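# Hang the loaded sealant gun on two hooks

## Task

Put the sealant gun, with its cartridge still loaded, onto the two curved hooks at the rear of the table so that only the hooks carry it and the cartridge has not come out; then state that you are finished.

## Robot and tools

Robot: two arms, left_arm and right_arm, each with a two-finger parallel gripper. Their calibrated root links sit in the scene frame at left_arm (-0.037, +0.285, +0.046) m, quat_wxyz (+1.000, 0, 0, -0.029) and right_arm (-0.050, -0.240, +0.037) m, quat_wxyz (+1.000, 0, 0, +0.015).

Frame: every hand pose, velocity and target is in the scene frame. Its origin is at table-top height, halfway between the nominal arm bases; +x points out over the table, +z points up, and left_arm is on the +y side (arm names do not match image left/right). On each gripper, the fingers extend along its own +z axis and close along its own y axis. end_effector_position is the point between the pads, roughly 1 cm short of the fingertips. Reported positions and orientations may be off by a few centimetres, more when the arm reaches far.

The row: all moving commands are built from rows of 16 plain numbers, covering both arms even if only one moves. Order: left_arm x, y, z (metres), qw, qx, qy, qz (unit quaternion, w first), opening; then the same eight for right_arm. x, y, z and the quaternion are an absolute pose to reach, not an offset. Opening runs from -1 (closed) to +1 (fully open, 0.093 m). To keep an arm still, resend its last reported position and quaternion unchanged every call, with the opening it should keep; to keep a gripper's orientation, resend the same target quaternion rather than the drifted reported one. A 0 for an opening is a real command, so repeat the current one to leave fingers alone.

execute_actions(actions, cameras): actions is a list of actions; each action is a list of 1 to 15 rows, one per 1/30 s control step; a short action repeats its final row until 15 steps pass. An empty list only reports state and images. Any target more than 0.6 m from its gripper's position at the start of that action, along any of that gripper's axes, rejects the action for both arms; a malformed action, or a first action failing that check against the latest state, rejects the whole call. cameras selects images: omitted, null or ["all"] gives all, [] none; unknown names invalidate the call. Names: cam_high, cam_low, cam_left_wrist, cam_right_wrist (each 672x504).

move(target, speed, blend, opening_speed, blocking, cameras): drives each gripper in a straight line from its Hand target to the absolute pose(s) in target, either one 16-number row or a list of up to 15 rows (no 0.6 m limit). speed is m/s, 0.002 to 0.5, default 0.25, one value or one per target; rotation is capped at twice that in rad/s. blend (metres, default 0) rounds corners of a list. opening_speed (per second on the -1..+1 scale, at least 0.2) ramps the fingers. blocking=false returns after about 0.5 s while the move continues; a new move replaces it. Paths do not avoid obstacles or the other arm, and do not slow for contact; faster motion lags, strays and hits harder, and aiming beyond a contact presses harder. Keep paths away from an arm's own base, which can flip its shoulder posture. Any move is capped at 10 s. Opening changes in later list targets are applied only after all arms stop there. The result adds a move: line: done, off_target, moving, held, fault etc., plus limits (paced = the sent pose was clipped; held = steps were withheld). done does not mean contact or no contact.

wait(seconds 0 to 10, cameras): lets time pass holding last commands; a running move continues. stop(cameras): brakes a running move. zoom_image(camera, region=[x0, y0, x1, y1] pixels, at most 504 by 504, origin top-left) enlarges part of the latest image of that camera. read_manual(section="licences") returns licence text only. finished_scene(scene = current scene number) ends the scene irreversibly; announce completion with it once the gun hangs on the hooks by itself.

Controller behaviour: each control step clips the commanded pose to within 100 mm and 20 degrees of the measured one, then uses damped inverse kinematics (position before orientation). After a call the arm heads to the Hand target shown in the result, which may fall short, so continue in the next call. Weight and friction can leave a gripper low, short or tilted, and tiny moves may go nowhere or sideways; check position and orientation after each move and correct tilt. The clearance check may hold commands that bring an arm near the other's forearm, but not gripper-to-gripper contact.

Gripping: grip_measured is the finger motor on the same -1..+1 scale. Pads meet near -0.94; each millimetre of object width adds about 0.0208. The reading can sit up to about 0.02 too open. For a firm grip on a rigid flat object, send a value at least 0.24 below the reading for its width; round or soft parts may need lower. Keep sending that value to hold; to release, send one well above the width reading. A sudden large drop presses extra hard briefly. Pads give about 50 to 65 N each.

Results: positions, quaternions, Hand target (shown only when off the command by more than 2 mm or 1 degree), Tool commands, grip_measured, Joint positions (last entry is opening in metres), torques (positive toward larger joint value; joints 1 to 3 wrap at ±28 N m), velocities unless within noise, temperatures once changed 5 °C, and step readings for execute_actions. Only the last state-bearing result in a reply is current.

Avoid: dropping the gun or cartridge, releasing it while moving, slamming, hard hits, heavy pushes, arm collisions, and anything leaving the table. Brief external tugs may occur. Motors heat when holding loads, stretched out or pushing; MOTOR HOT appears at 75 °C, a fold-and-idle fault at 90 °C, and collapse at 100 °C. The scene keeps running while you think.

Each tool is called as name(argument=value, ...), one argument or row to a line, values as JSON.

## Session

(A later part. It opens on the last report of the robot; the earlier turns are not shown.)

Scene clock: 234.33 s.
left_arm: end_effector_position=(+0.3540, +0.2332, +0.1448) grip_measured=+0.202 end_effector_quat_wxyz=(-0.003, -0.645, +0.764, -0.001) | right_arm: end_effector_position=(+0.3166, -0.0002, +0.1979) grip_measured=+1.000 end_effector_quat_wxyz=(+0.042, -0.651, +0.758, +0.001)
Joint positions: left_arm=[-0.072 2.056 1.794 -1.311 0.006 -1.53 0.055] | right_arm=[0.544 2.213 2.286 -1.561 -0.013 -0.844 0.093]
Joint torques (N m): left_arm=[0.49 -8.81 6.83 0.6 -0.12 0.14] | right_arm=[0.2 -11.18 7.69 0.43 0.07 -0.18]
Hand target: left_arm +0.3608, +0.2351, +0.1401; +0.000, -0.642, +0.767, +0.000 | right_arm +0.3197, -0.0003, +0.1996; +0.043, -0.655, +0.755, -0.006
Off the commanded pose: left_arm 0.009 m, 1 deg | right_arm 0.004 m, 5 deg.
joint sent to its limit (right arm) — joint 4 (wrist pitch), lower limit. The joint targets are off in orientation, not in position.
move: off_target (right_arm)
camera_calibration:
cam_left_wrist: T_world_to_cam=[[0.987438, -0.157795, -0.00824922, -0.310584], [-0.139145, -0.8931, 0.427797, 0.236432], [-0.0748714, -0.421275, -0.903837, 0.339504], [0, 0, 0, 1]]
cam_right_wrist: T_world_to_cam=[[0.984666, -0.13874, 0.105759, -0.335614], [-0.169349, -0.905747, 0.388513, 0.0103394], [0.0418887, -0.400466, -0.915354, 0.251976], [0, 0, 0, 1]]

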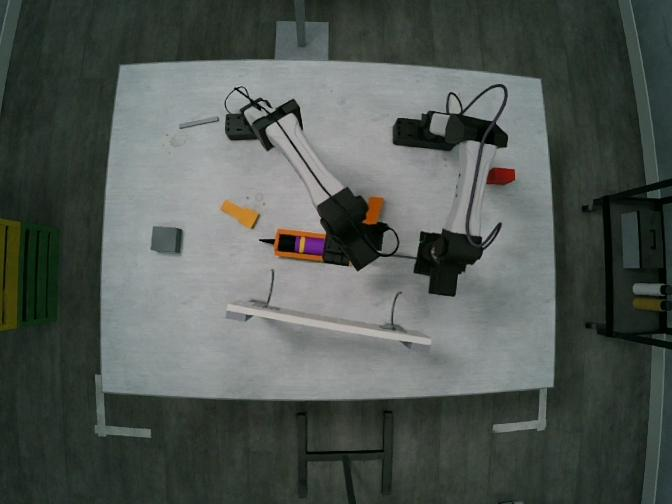

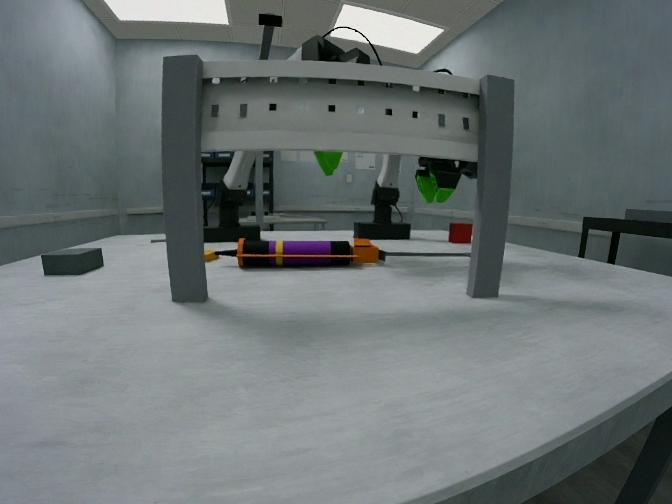

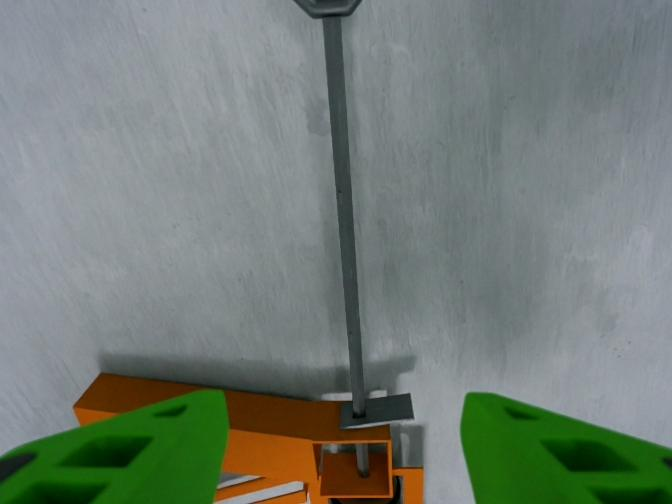

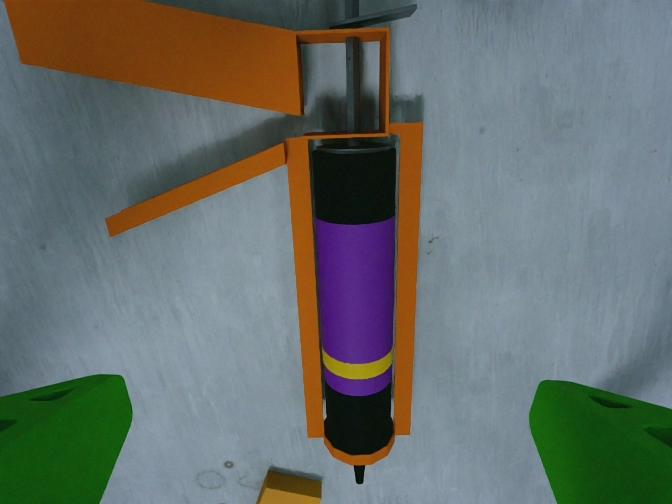

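move(
  target=[
    [0.364,0.265,0.06,0,-0.656,0.755,0,0.2,0.329,-0.02,0.10,0,-0.656,0.755,0,1],
    [0.364,0.265,0.03,0,-0.656,0.755,0,0.2,0.329,-0.02,0.055,0,-0.656,0.755,0,1],
  ],
  speed=[0.15,0.06],
  blend=0.01,
)

zoom_image(
  camera="cam_low",
  region=[200, 150, 500, 300],
)

Scene clock: 254.97 s.
left_arm: end_effector_position=(+0.3668, +0.2624, +0.0416) grip_measured=+0.202 end_effector_quat_wxyz=(-0.006, +0.659, -0.752, +0.010) | right_arm: end_effector_position=(+0.3279, -0.0167, +0.0625) grip_measured=+1.000 end_effector_quat_wxyz=(+0.006, -0.654, +0.757, +0.004)
Joint positions: left_arm=[0.004 2.155 1.527 -0.92 0.006 -1.491 0.055] | right_arm=[0.499 2.265 1.832 -1.128 -0.01 -0.895 0.093]
Joint torques (N m): left_arm=[0.4 -9.28 4.51 0.68 -0.11 0.11] | right_arm=[-0.08 -11.7 5.05 0.51 0.04 -0.18]
Heat: left arm: 52 °C; right arm: 49 °C.
Hand target: left_arm +0.3637, +0.2650, +0.0303; +0.000, -0.656, +0.755, +0.000 | right_arm +0.3288, -0.0201, +0.0551; +0.000, -0.656, +0.755, +0.000
Off the commanded pose: left_arm 0.012 m, 1 deg | right_arm 0.008 m, 1 deg.
move: off_target (left_arm)
camera_calibration:
cam_left_wrist: T_world_to_cam=[[0.99244, -0.121529, 0.017104, -0.331803], [-0.117186, -0.896985, 0.426246, 0.301389], [-0.0364594, -0.425029, -0.904445, 0.246454], [0, 0, 0, 1]]
cam_right_wrist: T_world_to_cam=[[0.99016, -0.12952, 0.0529829, -0.333002], [-0.139632, -0.889443, 0.435195, 0.0375238], [-0.00924096, -0.438311, -0.898776, 0.136021], [0, 0, 0, 1]]

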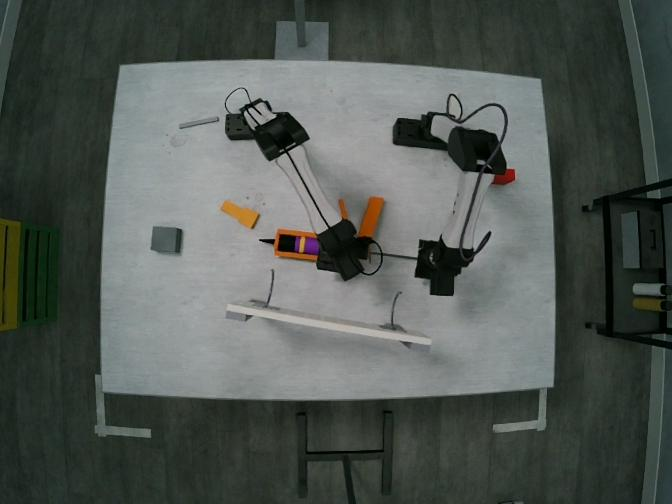

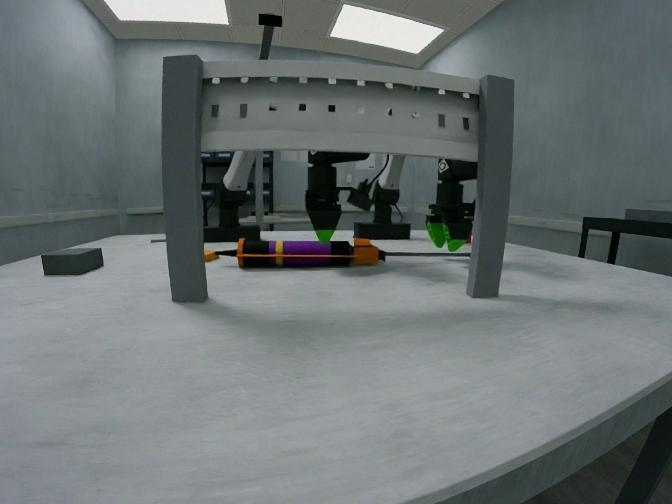

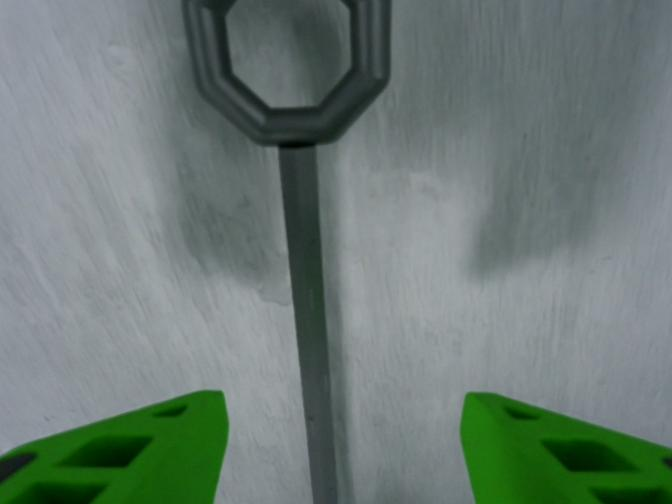

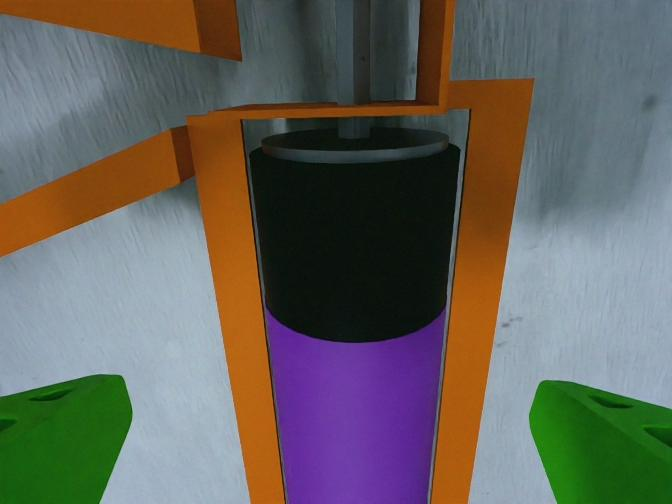

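Scaled by 1.680 from the camera's 672x504 image, which has a finer 960x720 frame.

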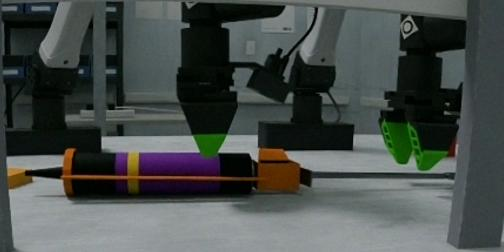

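move(
  target=[
    [0.358,0.265,0.025,0,-0.656,0.755,0,0.2,0.337,-0.026,0.045,0,-0.656,0.755,0,1],
    [0.358,0.265,0.015,0,-0.656,0.755,0,0.2,0.337,-0.026,0.021,0,-0.656,0.755,0,1],
  ],
  speed=0.05,
)

zoom_image(
  camera="cam_low",
  region=[200, 150, 500, 300],
)

Scene clock: 269.30 s.
left_arm: end_effector_position=(+0.3622, +0.2626, +0.0283) grip_measured=+0.202 end_effector_quat_wxyz=(-0.008, +0.658, -0.752, +0.012) | right_arm: end_effector_position=(+0.3368, -0.0225, +0.0289) grip_measured=+1.000 end_effector_quat_wxyz=(+0.006, -0.653, +0.757, +0.004)
Joint positions: left_arm=[0.004 2.155 1.469 -0.856 0.006 -1.491 0.055] | right_arm=[0.478 2.319 1.787 -1.028 -0.01 -0.916 0.093]
Joint torques (N m): left_arm=[0.38 -8.84 4.3 0.68 -0.11 0.1] | right_arm=[-0.08 -11.9 4.9 0.51 0.03 -0.15]
Hand target: left_arm +0.3577, +0.2650, +0.0153; +0.000, -0.656, +0.755, +0.000 | right_arm +0.3369, -0.0260, +0.0211; +0.000, -0.656, +0.755, +0.000
Off the commanded pose: left_arm 0.014 m, 2 deg | right_arm 0.009 m, 1 deg.
move: off_target (left_arm)
camera_calibration:
cam_left_wrist: T_world_to_cam=[[0.992289, -0.121902, 0.0224325, -0.326959], [-0.119802, -0.896823, 0.425859, 0.307669], [-0.0317953, -0.425263, -0.904511, 0.2327], [0, 0, 0, 1]]
cam_right_wrist: T_world_to_cam=[[0.990031, -0.129912, 0.0544193, -0.340851], [-0.140617, -0.889459, 0.434844, 0.0485609], [-0.00808756, -0.438161, -0.89886, 0.102989], [0, 0, 0, 1]]

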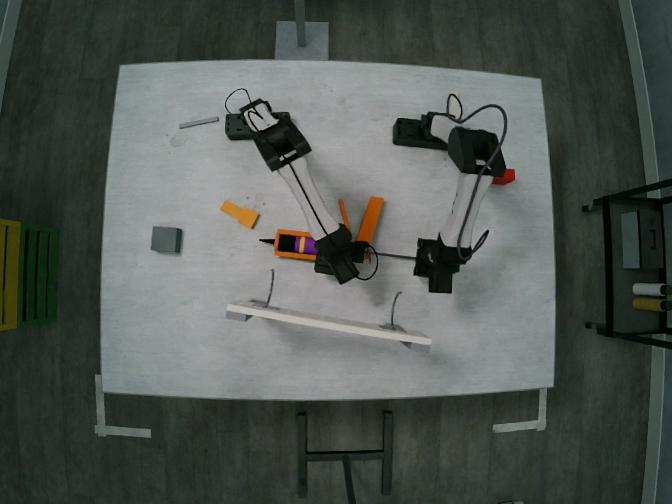

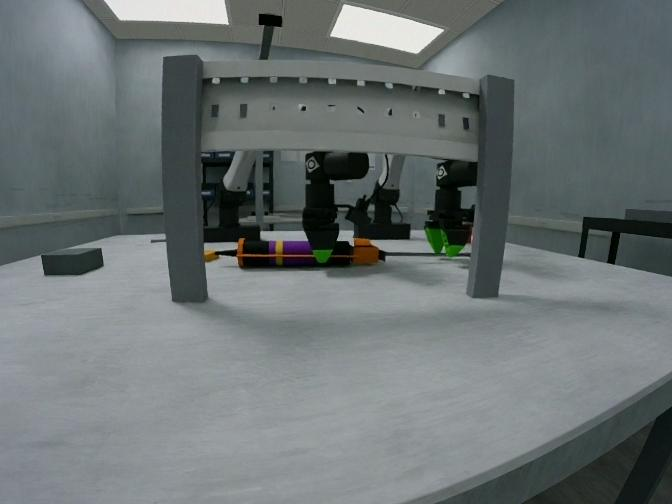

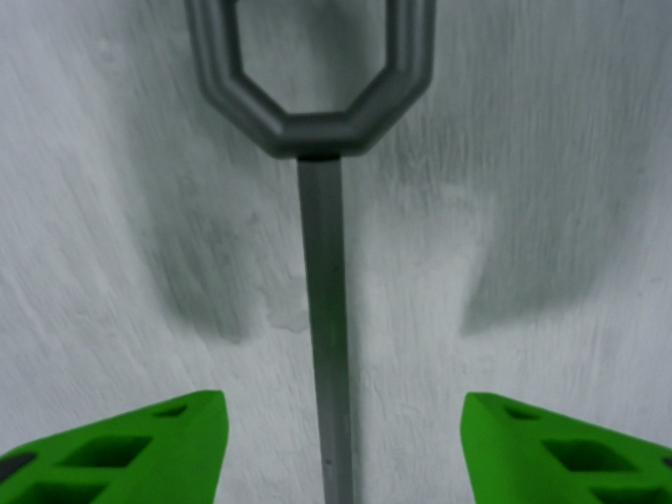

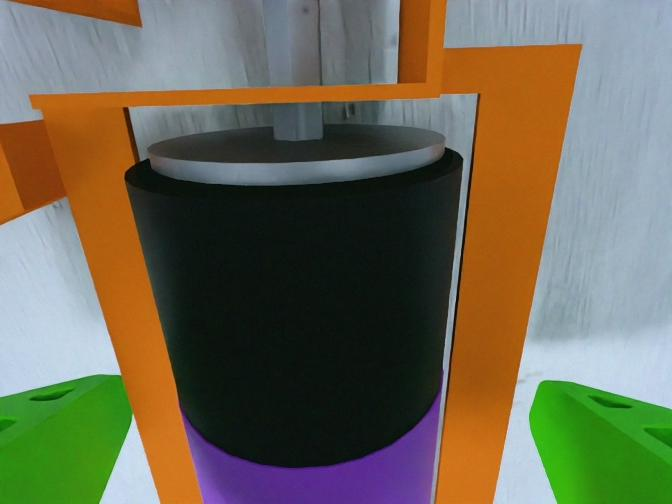

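Scaled by 1.680 from the camera's 672x504 image, which has a finer 960x720 frame.

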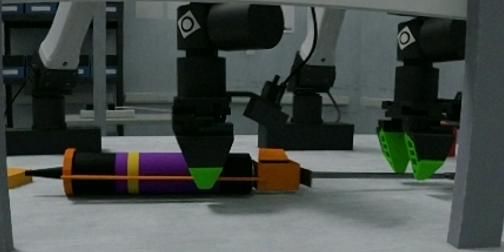

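move(
  target=[
    [0.358,0.265,0.007,0,-0.656,0.755,0,0.2,0.337,-0.026,0.021,0,-0.656,0.755,0,1],
    [0.358,0.265,0.007,0,-0.656,0.755,0,0.2,0.337,-0.026,0.021,0,-0.656,0.755,0,0.1],
  ],
  speed=0.05,
  opening_speed=0.4,
)

zoom_image(
  camera="cam_low",
  region=[200, 150, 500, 300],
)

Scene clock: 279.17 s.
left_arm: end_effector_position=(+0.3620, +0.2627, +0.0189) grip_measured=+0.202 end_effector_quat_wxyz=(-0.007, +0.658, -0.752, +0.011) | right_arm: end_effector_position=(+0.3355, -0.0232, +0.0286) grip_measured=+0.574 end_effector_quat_wxyz=(+0.003, -0.655, +0.755, +0.004)
Joint positions: left_arm=[0.004 2.173 1.458 -0.83 0.006 -1.491 0.055] | right_arm=[0.478 2.319 1.785 -1.033 -0.01 -0.921 0.073]
Joint torques (N m): left_arm=[0.35 -9.14 4.3 0.64 -0.11 0.12] | right_arm=[-0.09 -11.86 5.03 0.56 0.05 -0.12]
Hand target: left_arm +0.3577, +0.2650, +0.0073; +0.000, -0.656, +0.755, +0.000 | right_arm +0.3369, -0.0260, +0.0211; +0.000, -0.656, +0.755, +0.000
Off the commanded pose: left_arm 0.013 m, 2 deg | right_arm 0.008 m, 1 deg.
move: off_target (left_arm)
camera_calibration:
cam_left_wrist: T_world_to_cam=[[0.992352, -0.121906, 0.0193886, -0.326562], [-0.118504, -0.896892, 0.426077, 0.311201], [-0.0345517, -0.425117, -0.904479, 0.225164], [0, 0, 0, 1]]
cam_right_wrist: T_world_to_cam=[[0.990873, -0.125232, 0.0498813, -0.339701], [-0.13439, -0.88887, 0.438007, 0.0457026], [-0.0105147, -0.440713, -0.897587, 0.103126], [0, 0, 0, 1]]

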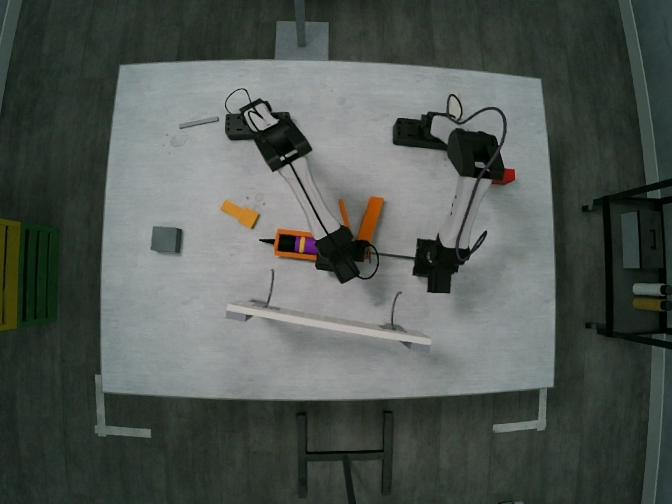

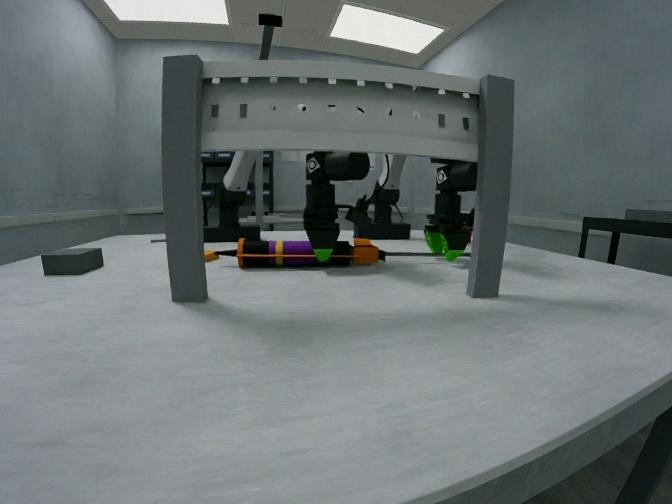

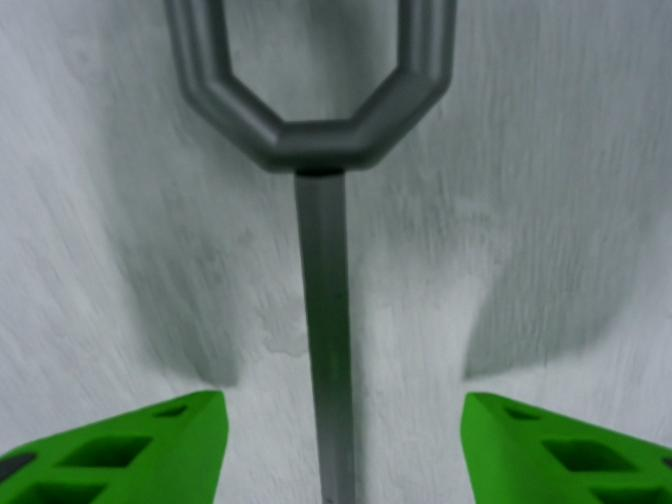

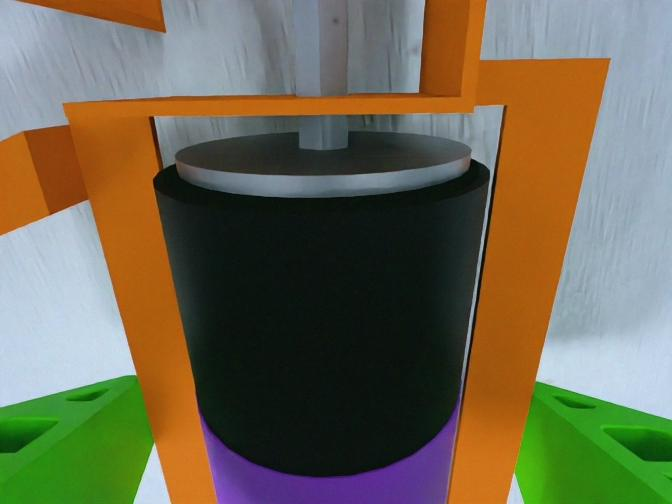

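Scaled by 1.680 from the camera's 672x504 image, which has a finer 960x720 frame.

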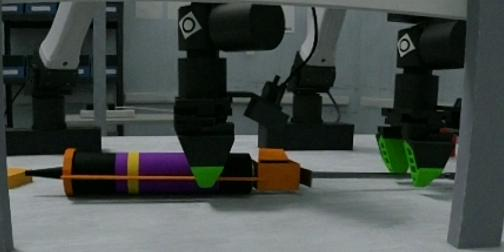

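move(
  target=[0.358,0.265,0.009,0,-0.656,0.755,0,-1,0.337,-0.026,0.021,0,-0.656,0.755,0,0.0],
  opening_speed=0.8,
  cameras=["cam_left_wrist","cam_low"],
)

Scene clock: 286.77 s.
left_arm: end_effector_position=(+0.3614, +0.2627, +0.0189) grip_measured=-0.914 end_effector_quat_wxyz=(-0.006, +0.666, -0.745, +0.010) | right_arm: end_effector_position=(+0.3355, -0.0232, +0.0286) grip_measured=+0.573 end_effector_quat_wxyz=(+0.003, -0.655, +0.755, +0.004)
Joint positions: left_arm=[0.004 2.173 1.458 -0.832 0.006 -1.512 0.001] | right_arm=[0.478 2.319 1.785 -1.033 -0.01 -0.921 0.073]
Joint torques (N m): left_arm=[0.29 -9.48 4.55 0.61 -0.13 0.29] | right_arm=[-0.01 -11.85 5.01 0.56 0.01 -0.11]
Hand target: left_arm +0.3578, +0.2650, +0.0092; +0.000, -0.656, +0.755, +0.000 | right_arm +0.3369, -0.0260, +0.0211; +0.000, -0.656, +0.755, +0.000
Off the commanded pose: left_arm 0.011 m, 2 deg | right_arm 0.008 m, 1 deg.
move: off_target (left_arm)
camera_calibration:
cam_left_wrist: T_world_to_cam=[[0.994774, -0.100679, 0.017007, -0.332414], [-0.0982852, -0.899041, 0.426691, 0.304413], [-0.027669, -0.426133, -0.904237, 0.22292], [0, 0, 0, 1]]
Images, in order: cam_low, cam_left_wrist.

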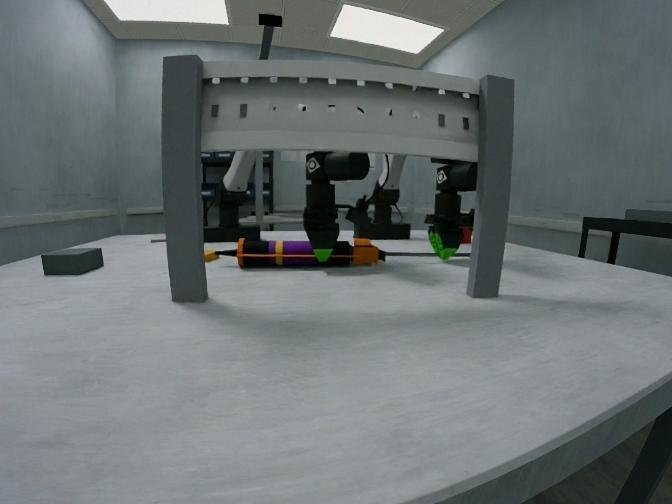

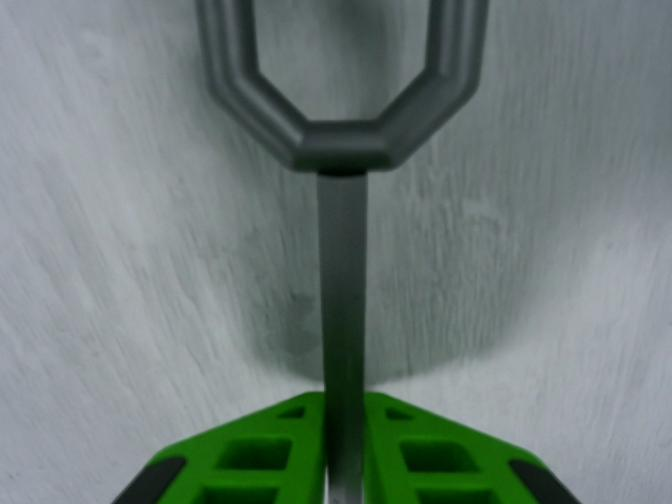

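move(
  target=[
    [0.340,0.265,0.15,0,-0.656,0.755,0,-1,0.310,-0.022,0.17,0,-0.656,0.755,0,0.0],
    [0.335,0.258,0.27,0.247,-0.597,0.705,-0.292,-1,0.300,-0.028,0.28,0.247,-0.597,0.705,-0.292,0.0],
  ],
  speed=0.08,
)

zoom_image(
  camera="cam_high",
  region=[190, 140, 490, 350],
)

Scene clock: 332.43 s.
left_arm: end_effector_position=(+0.3266, +0.2597, +0.2475) grip_measured=-0.929 end_effector_quat_wxyz=(-0.216, +0.618, -0.710, +0.258) | right_arm: end_effector_position=(+0.2966, -0.0225, +0.2403) grip_measured=+0.572 end_effector_quat_wxyz=(+0.201, -0.605, +0.727, -0.256)
Joint positions: left_arm=[0.024 1.344 1.178 -0.723 0.078 -1.494 0.001] | right_arm=[0.743 1.733 1.612 -1.041 0.539 -0.729 0.073]
Joint torques (N m): left_arm=[0.44 -8.7 6.45 2.52 0.22 0.26] | right_arm=[1.05 -15.92 7.2 1.48 1.04 -0.62]
Hand target: left_arm +0.3338, +0.2581, +0.2704; +0.247, -0.597, +0.705, -0.291 | right_arm +0.2987, -0.0289, +0.2792; +0.244, -0.595, +0.708, -0.291
Off the commanded pose: left_arm 0.024 m, 6 deg | right_arm 0.040 m, 7 deg.
move: off_target (left_arm, right_arm)
camera_calibration:
cam_left_wrist: T_world_to_cam=[[0.772312, -0.0920274, 0.628542, -0.382907], [-0.38296, -0.856883, 0.345097, 0.302991], [0.506829, -0.507229, -0.697024, 0.222589], [0, 0, 0, 1]]
cam_right_wrist: T_world_to_cam=[[0.746673, -0.114065, 0.655339, -0.38441], [-0.443896, -0.819181, 0.363178, 0.059718], [0.495415, -0.562077, -0.662294, 0.083734], [0, 0, 0, 1]]

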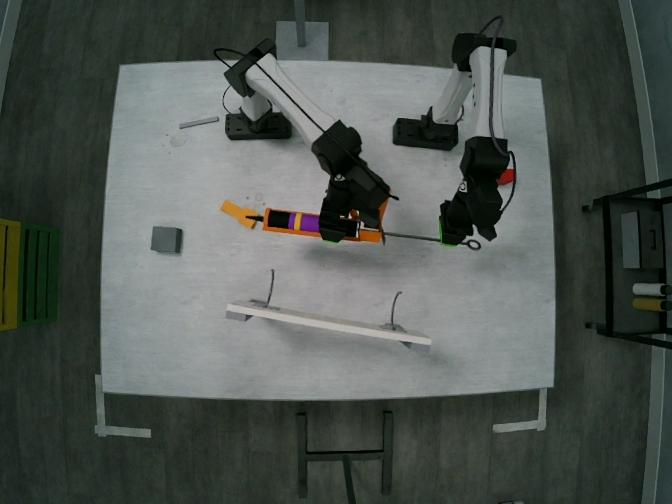

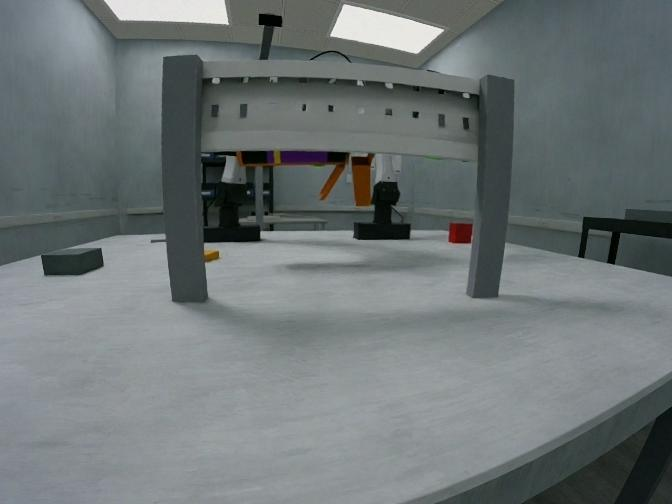

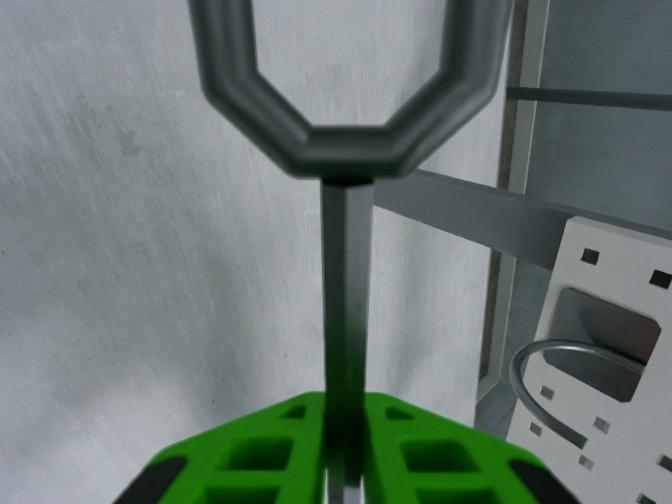

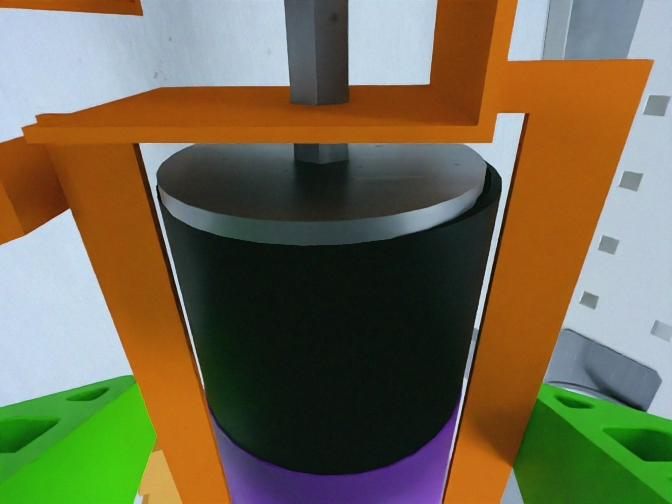

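Scaled by 1.680 from the camera's 672x504 image, which has a finer 960x720 frame.

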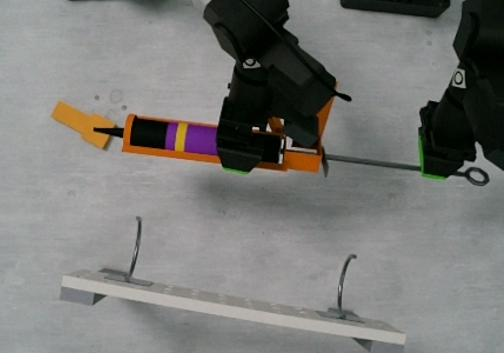

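move(
  target=[0.370,0.225,0.385,0.436,-0.476,0.563,-0.516,-1,0.325,-0.068,0.395,0.436,-0.476,0.563,-0.516,0.0],
  speed=0.08,
)

zoom_image(
  camera="cam_high",
  region=[190, 140, 490, 350],
)

Scene clock: 342.73 s.
left_arm: end_effector_position=(+0.3695, +0.2256, +0.3550) grip_measured=-0.929 end_effector_quat_wxyz=(+0.404, -0.502, +0.587, -0.490) | right_arm: end_effector_position=(+0.3318, -0.0577, +0.3548) grip_measured=+0.571 end_effector_quat_wxyz=(+0.415, -0.496, +0.589, -0.484)
Joint positions: left_arm=[-0.068 1.187 0.938 0.055 0.048 -1.578 0.001] | right_arm=[0.733 1.417 1.167 -0.058 0.902 -1.318 0.073]
Joint torques (N m): left_arm=[-0.49 -6.24 7.24 3.35 -0.15 0.13] | right_arm=[0.29 -12.23 7.86 2.71 0.45 -1.27]
Heat: left arm: 47 °C; right arm: 50 °C.
Hand target: left_arm +0.3681, +0.2253, +0.3847; +0.435, -0.477, +0.563, -0.516 | right_arm +0.3239, -0.0692, +0.3937; +0.431, -0.476, +0.570, -0.513
Off the commanded pose: left_arm 0.030 m, 6 deg | right_arm 0.042 m, 6 deg.
move: off_target (left_arm, right_arm)
camera_calibration:
cam_left_wrist: T_world_to_cam=[[0.200724, -0.00715254, 0.979622, -0.419274], [-0.559732, -0.821515, 0.108691, 0.394373], [0.803996, -0.570142, -0.168901, -0.0245422], [0, 0, 0, 1]]
cam_right_wrist: T_world_to_cam=[[0.135816, -0.0138696, 0.990637, -0.400283], [-0.581603, -0.810593, 0.0683885, 0.155784], [0.802055, -0.585445, -0.118158, -0.173829], [0, 0, 0, 1]]

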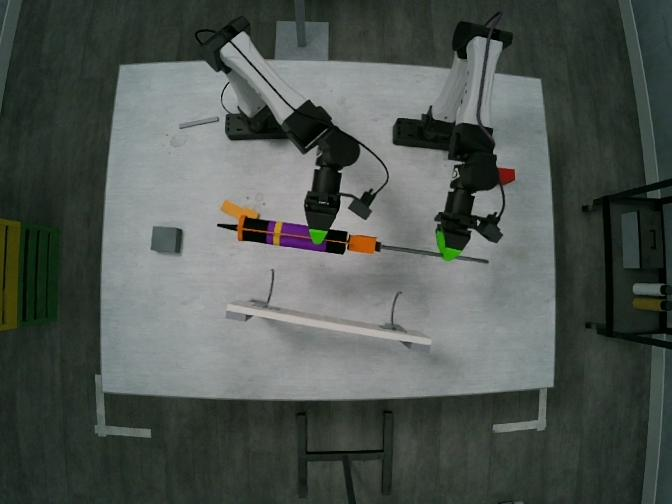

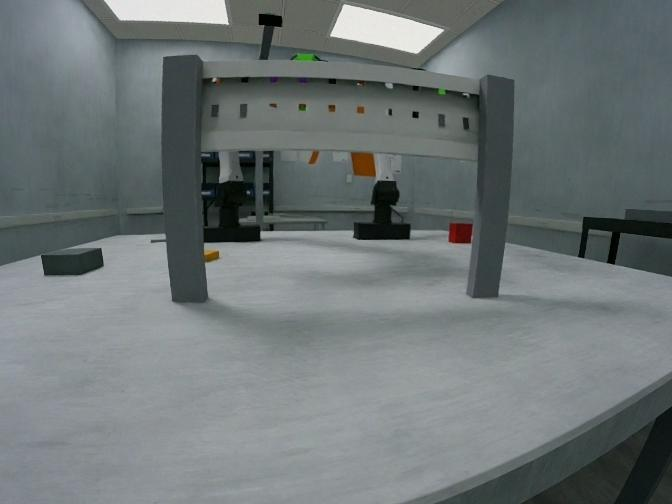

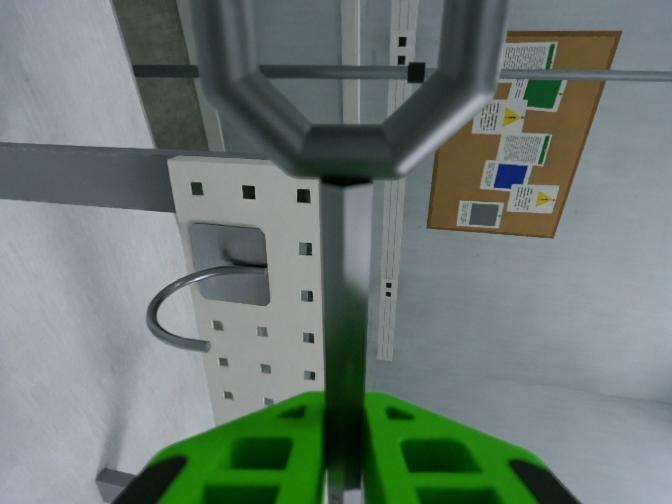

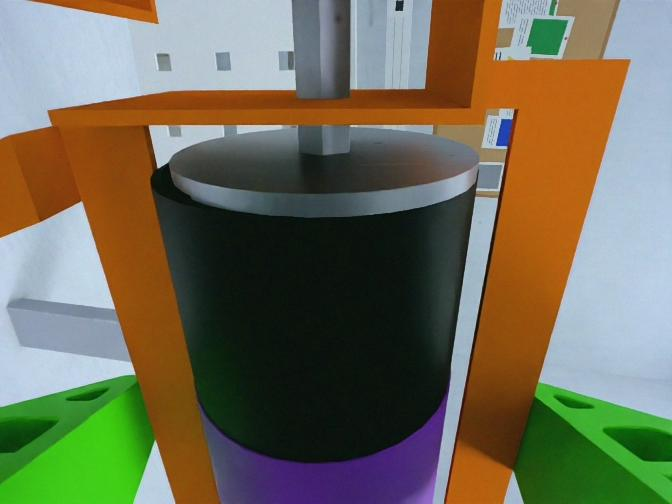

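Scaled by 1.680 from the camera's 672x504 image, which has a finer 960x720 frame.

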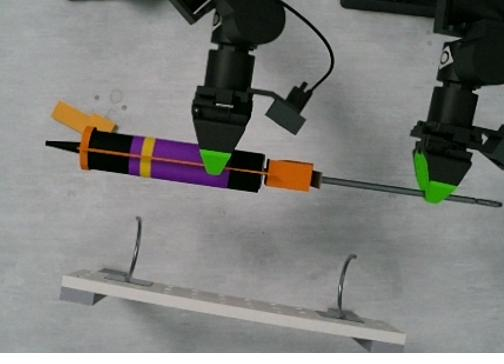

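move(
  target=[
    [0.42,0.203,0.40,0.436,-0.476,0.563,-0.516,-1,0.370,-0.092,0.405,0.436,-0.476,0.563,-0.516,0.0],
    [0.508,0.2,0.405,0.457,-0.457,0.54,-0.54,-1,0.459,-0.092,0.415,0.457,-0.457,0.54,-0.54,0.0],
  ],
  speed=0.08,
  blend=0.02,
)

zoom_image(
  camera="cam_high",
  region=[190, 200, 490, 350],
)

Scene clock: 413.53 s.
left_arm: end_effector_position=(+0.4955, +0.1951, +0.3582) grip_measured=-0.929 end_effector_quat_wxyz=(+0.414, -0.488, +0.579, -0.505) | right_arm: end_effector_position=(+0.4519, -0.0927, +0.3570) grip_measured=+0.571 end_effector_quat_wxyz=(+0.424, -0.481, +0.583, -0.499)
Joint positions: left_arm=[-0.102 1.685 1.335 0.202 0.024 -1.581 0.001] | right_arm=[0.451 1.71 1.4 0.131 0.65 -1.445 0.073]
Joint torques (N m): left_arm=[0.94 -8.85 10.74 3.61 -0.11 0.15] | right_arm=[0.02 -11.15 12.48 3.07 0.07 -1.31]
Hand target: left_arm +0.5017, +0.2009, +0.4042; +0.456, -0.458, +0.540, -0.539 | right_arm +0.4522, -0.0945, +0.4135; +0.454, -0.455, +0.545, -0.538
Off the commanded pose: left_arm 0.049 m, 9 deg | right_arm 0.058 m, 8 deg.
move: off_target (left_arm, right_arm)
camera_calibration:
cam_left_wrist: T_world_to_cam=[[0.155282, -0.00360032, 0.987864, -0.429088], [-0.57223, -0.815468, 0.0869768, 0.452321], [0.805258, -0.578791, -0.128688, -0.156096], [0, 0, 0, 1]]
cam_right_wrist: T_world_to_cam=[[0.0893465, -0.0153314, 0.995883, -0.400214], [-0.596449, -0.801594, 0.0411707, 0.214315], [0.797663, -0.597672, -0.0807641, -0.30285], [0, 0, 0, 1]]

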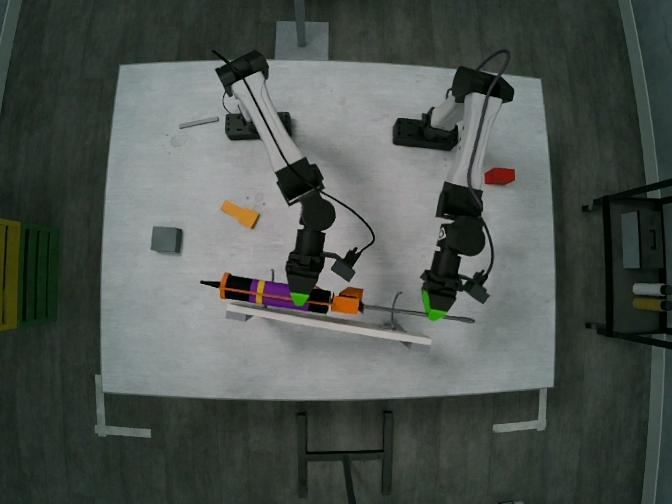

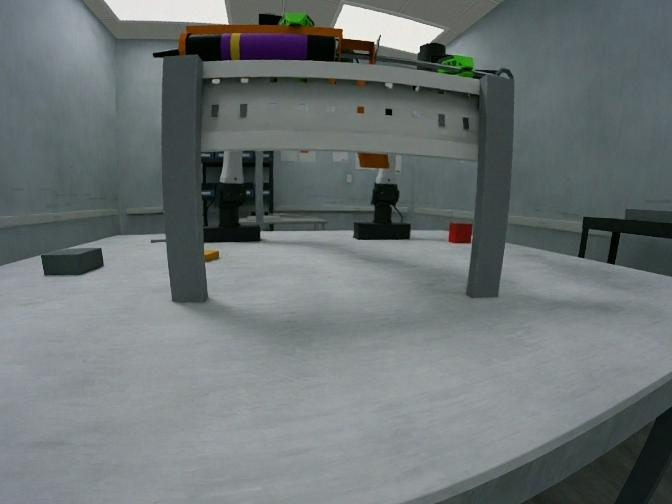

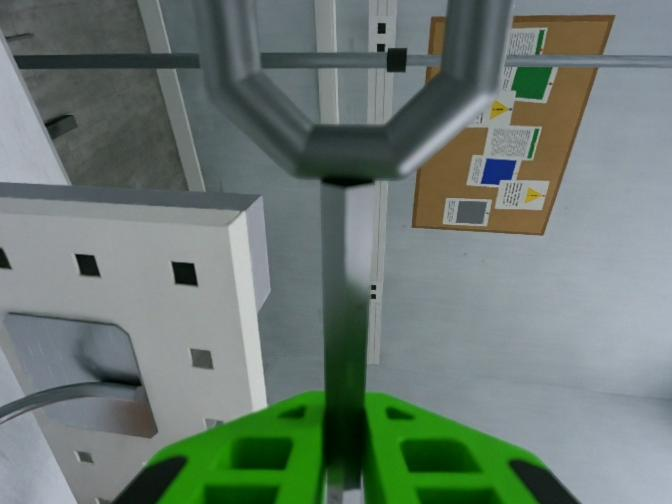

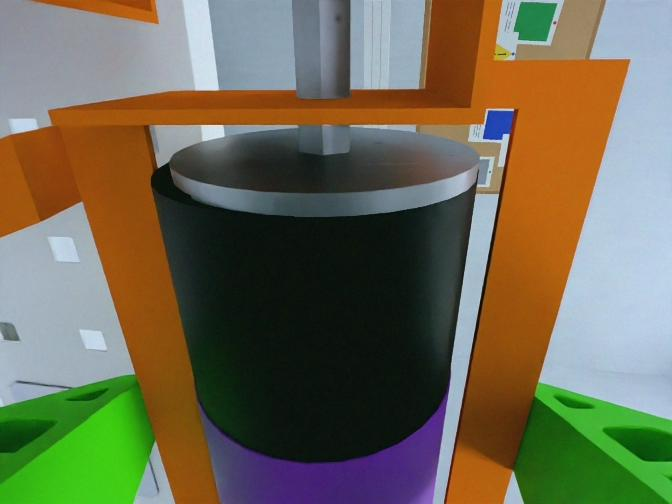

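Scaled by 1.680 from the camera's 672x504 image, which has a finer 960x720 frame.

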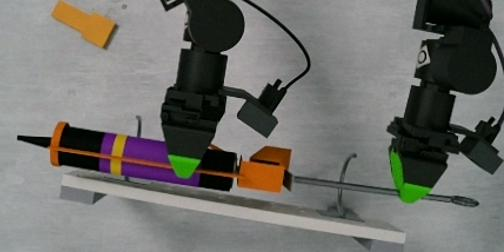

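move(
  target=[
    [0.518,0.211,0.40,0.457,-0.457,0.54,-0.54,-1,0.457,-0.083,0.41,0.457,-0.457,0.54,-0.54,0.0],
    [0.516,0.211,0.345,0.457,-0.457,0.54,-0.54,-1,0.457,-0.083,0.355,0.457,-0.457,0.54,-0.54,0.0],
  ],
  speed=0.05,
  blend=0.01,
)

zoom_image(
  camera="cam_high",
  region=[190, 200, 490, 350],
)

Scene clock: 436.17 s.
left_arm: end_effector_position=(+0.5080, +0.2004, +0.3189) grip_measured=-0.929 end_effector_quat_wxyz=(+0.419, -0.473, +0.574, -0.521) | right_arm: end_effector_position=(+0.4577, -0.0867, +0.3181) grip_measured=+0.571 end_effector_quat_wxyz=(+0.433, -0.473, +0.577, -0.506)
Joint positions: left_arm=[-0.075 1.761 1.225 0.428 0.072 -1.575 0.001] | right_arm=[0.459 1.764 1.276 0.344 0.66 -1.462 0.073]
Joint torques (N m): left_arm=[1.31 -9.26 7.46 3.58 -0.3 0.11] | right_arm=[0.96 -12.08 8.12 3.21 0.15 -1.12]
Heat: left arm: 54 °C; right arm: 54 °C.
Hand target: left_arm +0.5134, +0.2112, +0.3449; +0.456, -0.458, +0.541, -0.539 | right_arm +0.4548, -0.0842, +0.3545; +0.454, -0.456, +0.545, -0.537
Off the commanded pose: left_arm 0.029 m, 7 deg | right_arm 0.037 m, 7 deg.
move: off_target (left_arm, right_arm); blend cut to 0.0098 m at target 1
camera_calibration:
cam_left_wrist: T_world_to_cam=[[0.115722, -0.000535128, 0.993281, -0.374417], [-0.592622, -0.802553, 0.068611, 0.480756], [0.797124, -0.59658, -0.0931903, -0.171746], [0, 0, 0, 1]]
cam_right_wrist: T_world_to_cam=[[0.059487, -0.0148172, 0.998119, -0.348915], [-0.597474, -0.801537, 0.02371, 0.230215], [0.799678, -0.597761, -0.056534, -0.315652], [0, 0, 0, 1]]

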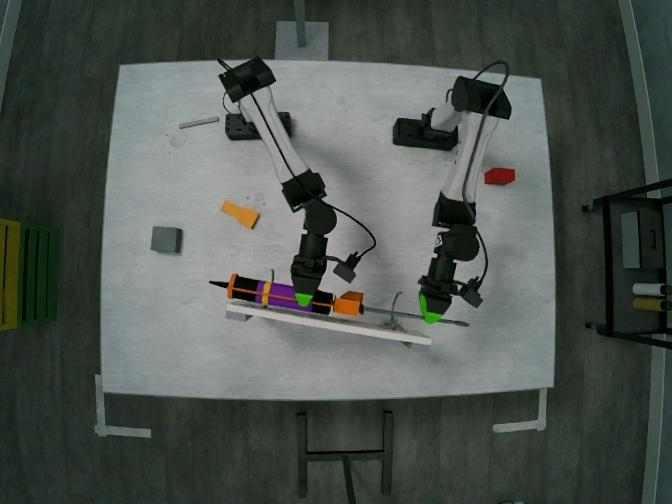

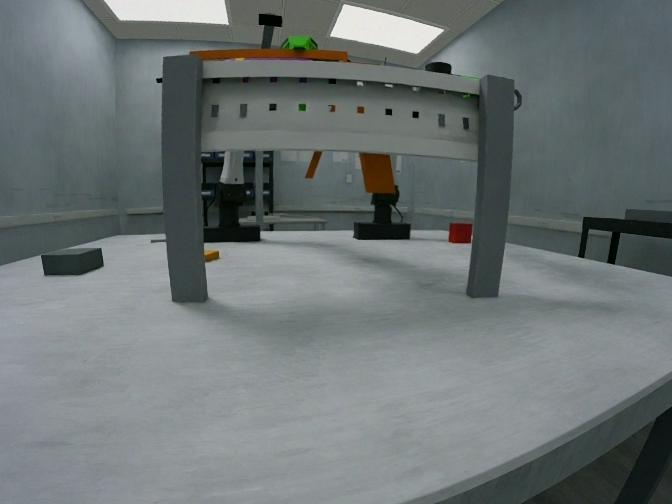

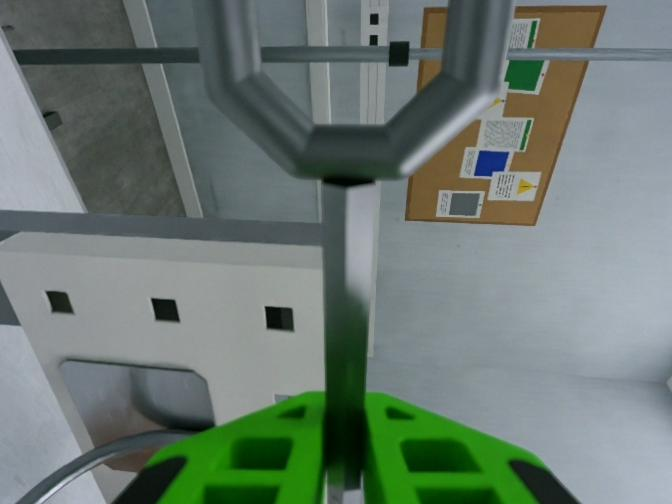

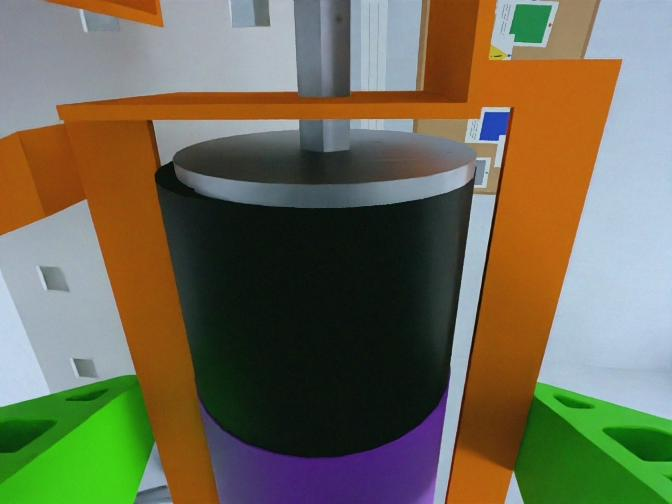

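Scaled by 1.680 from the camera's 672x504 image, which has a finer 960x720 frame.

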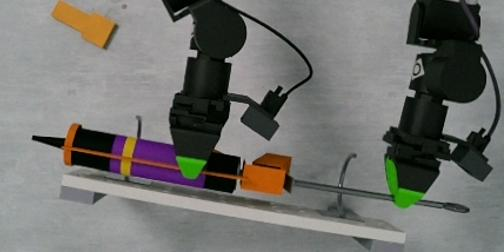

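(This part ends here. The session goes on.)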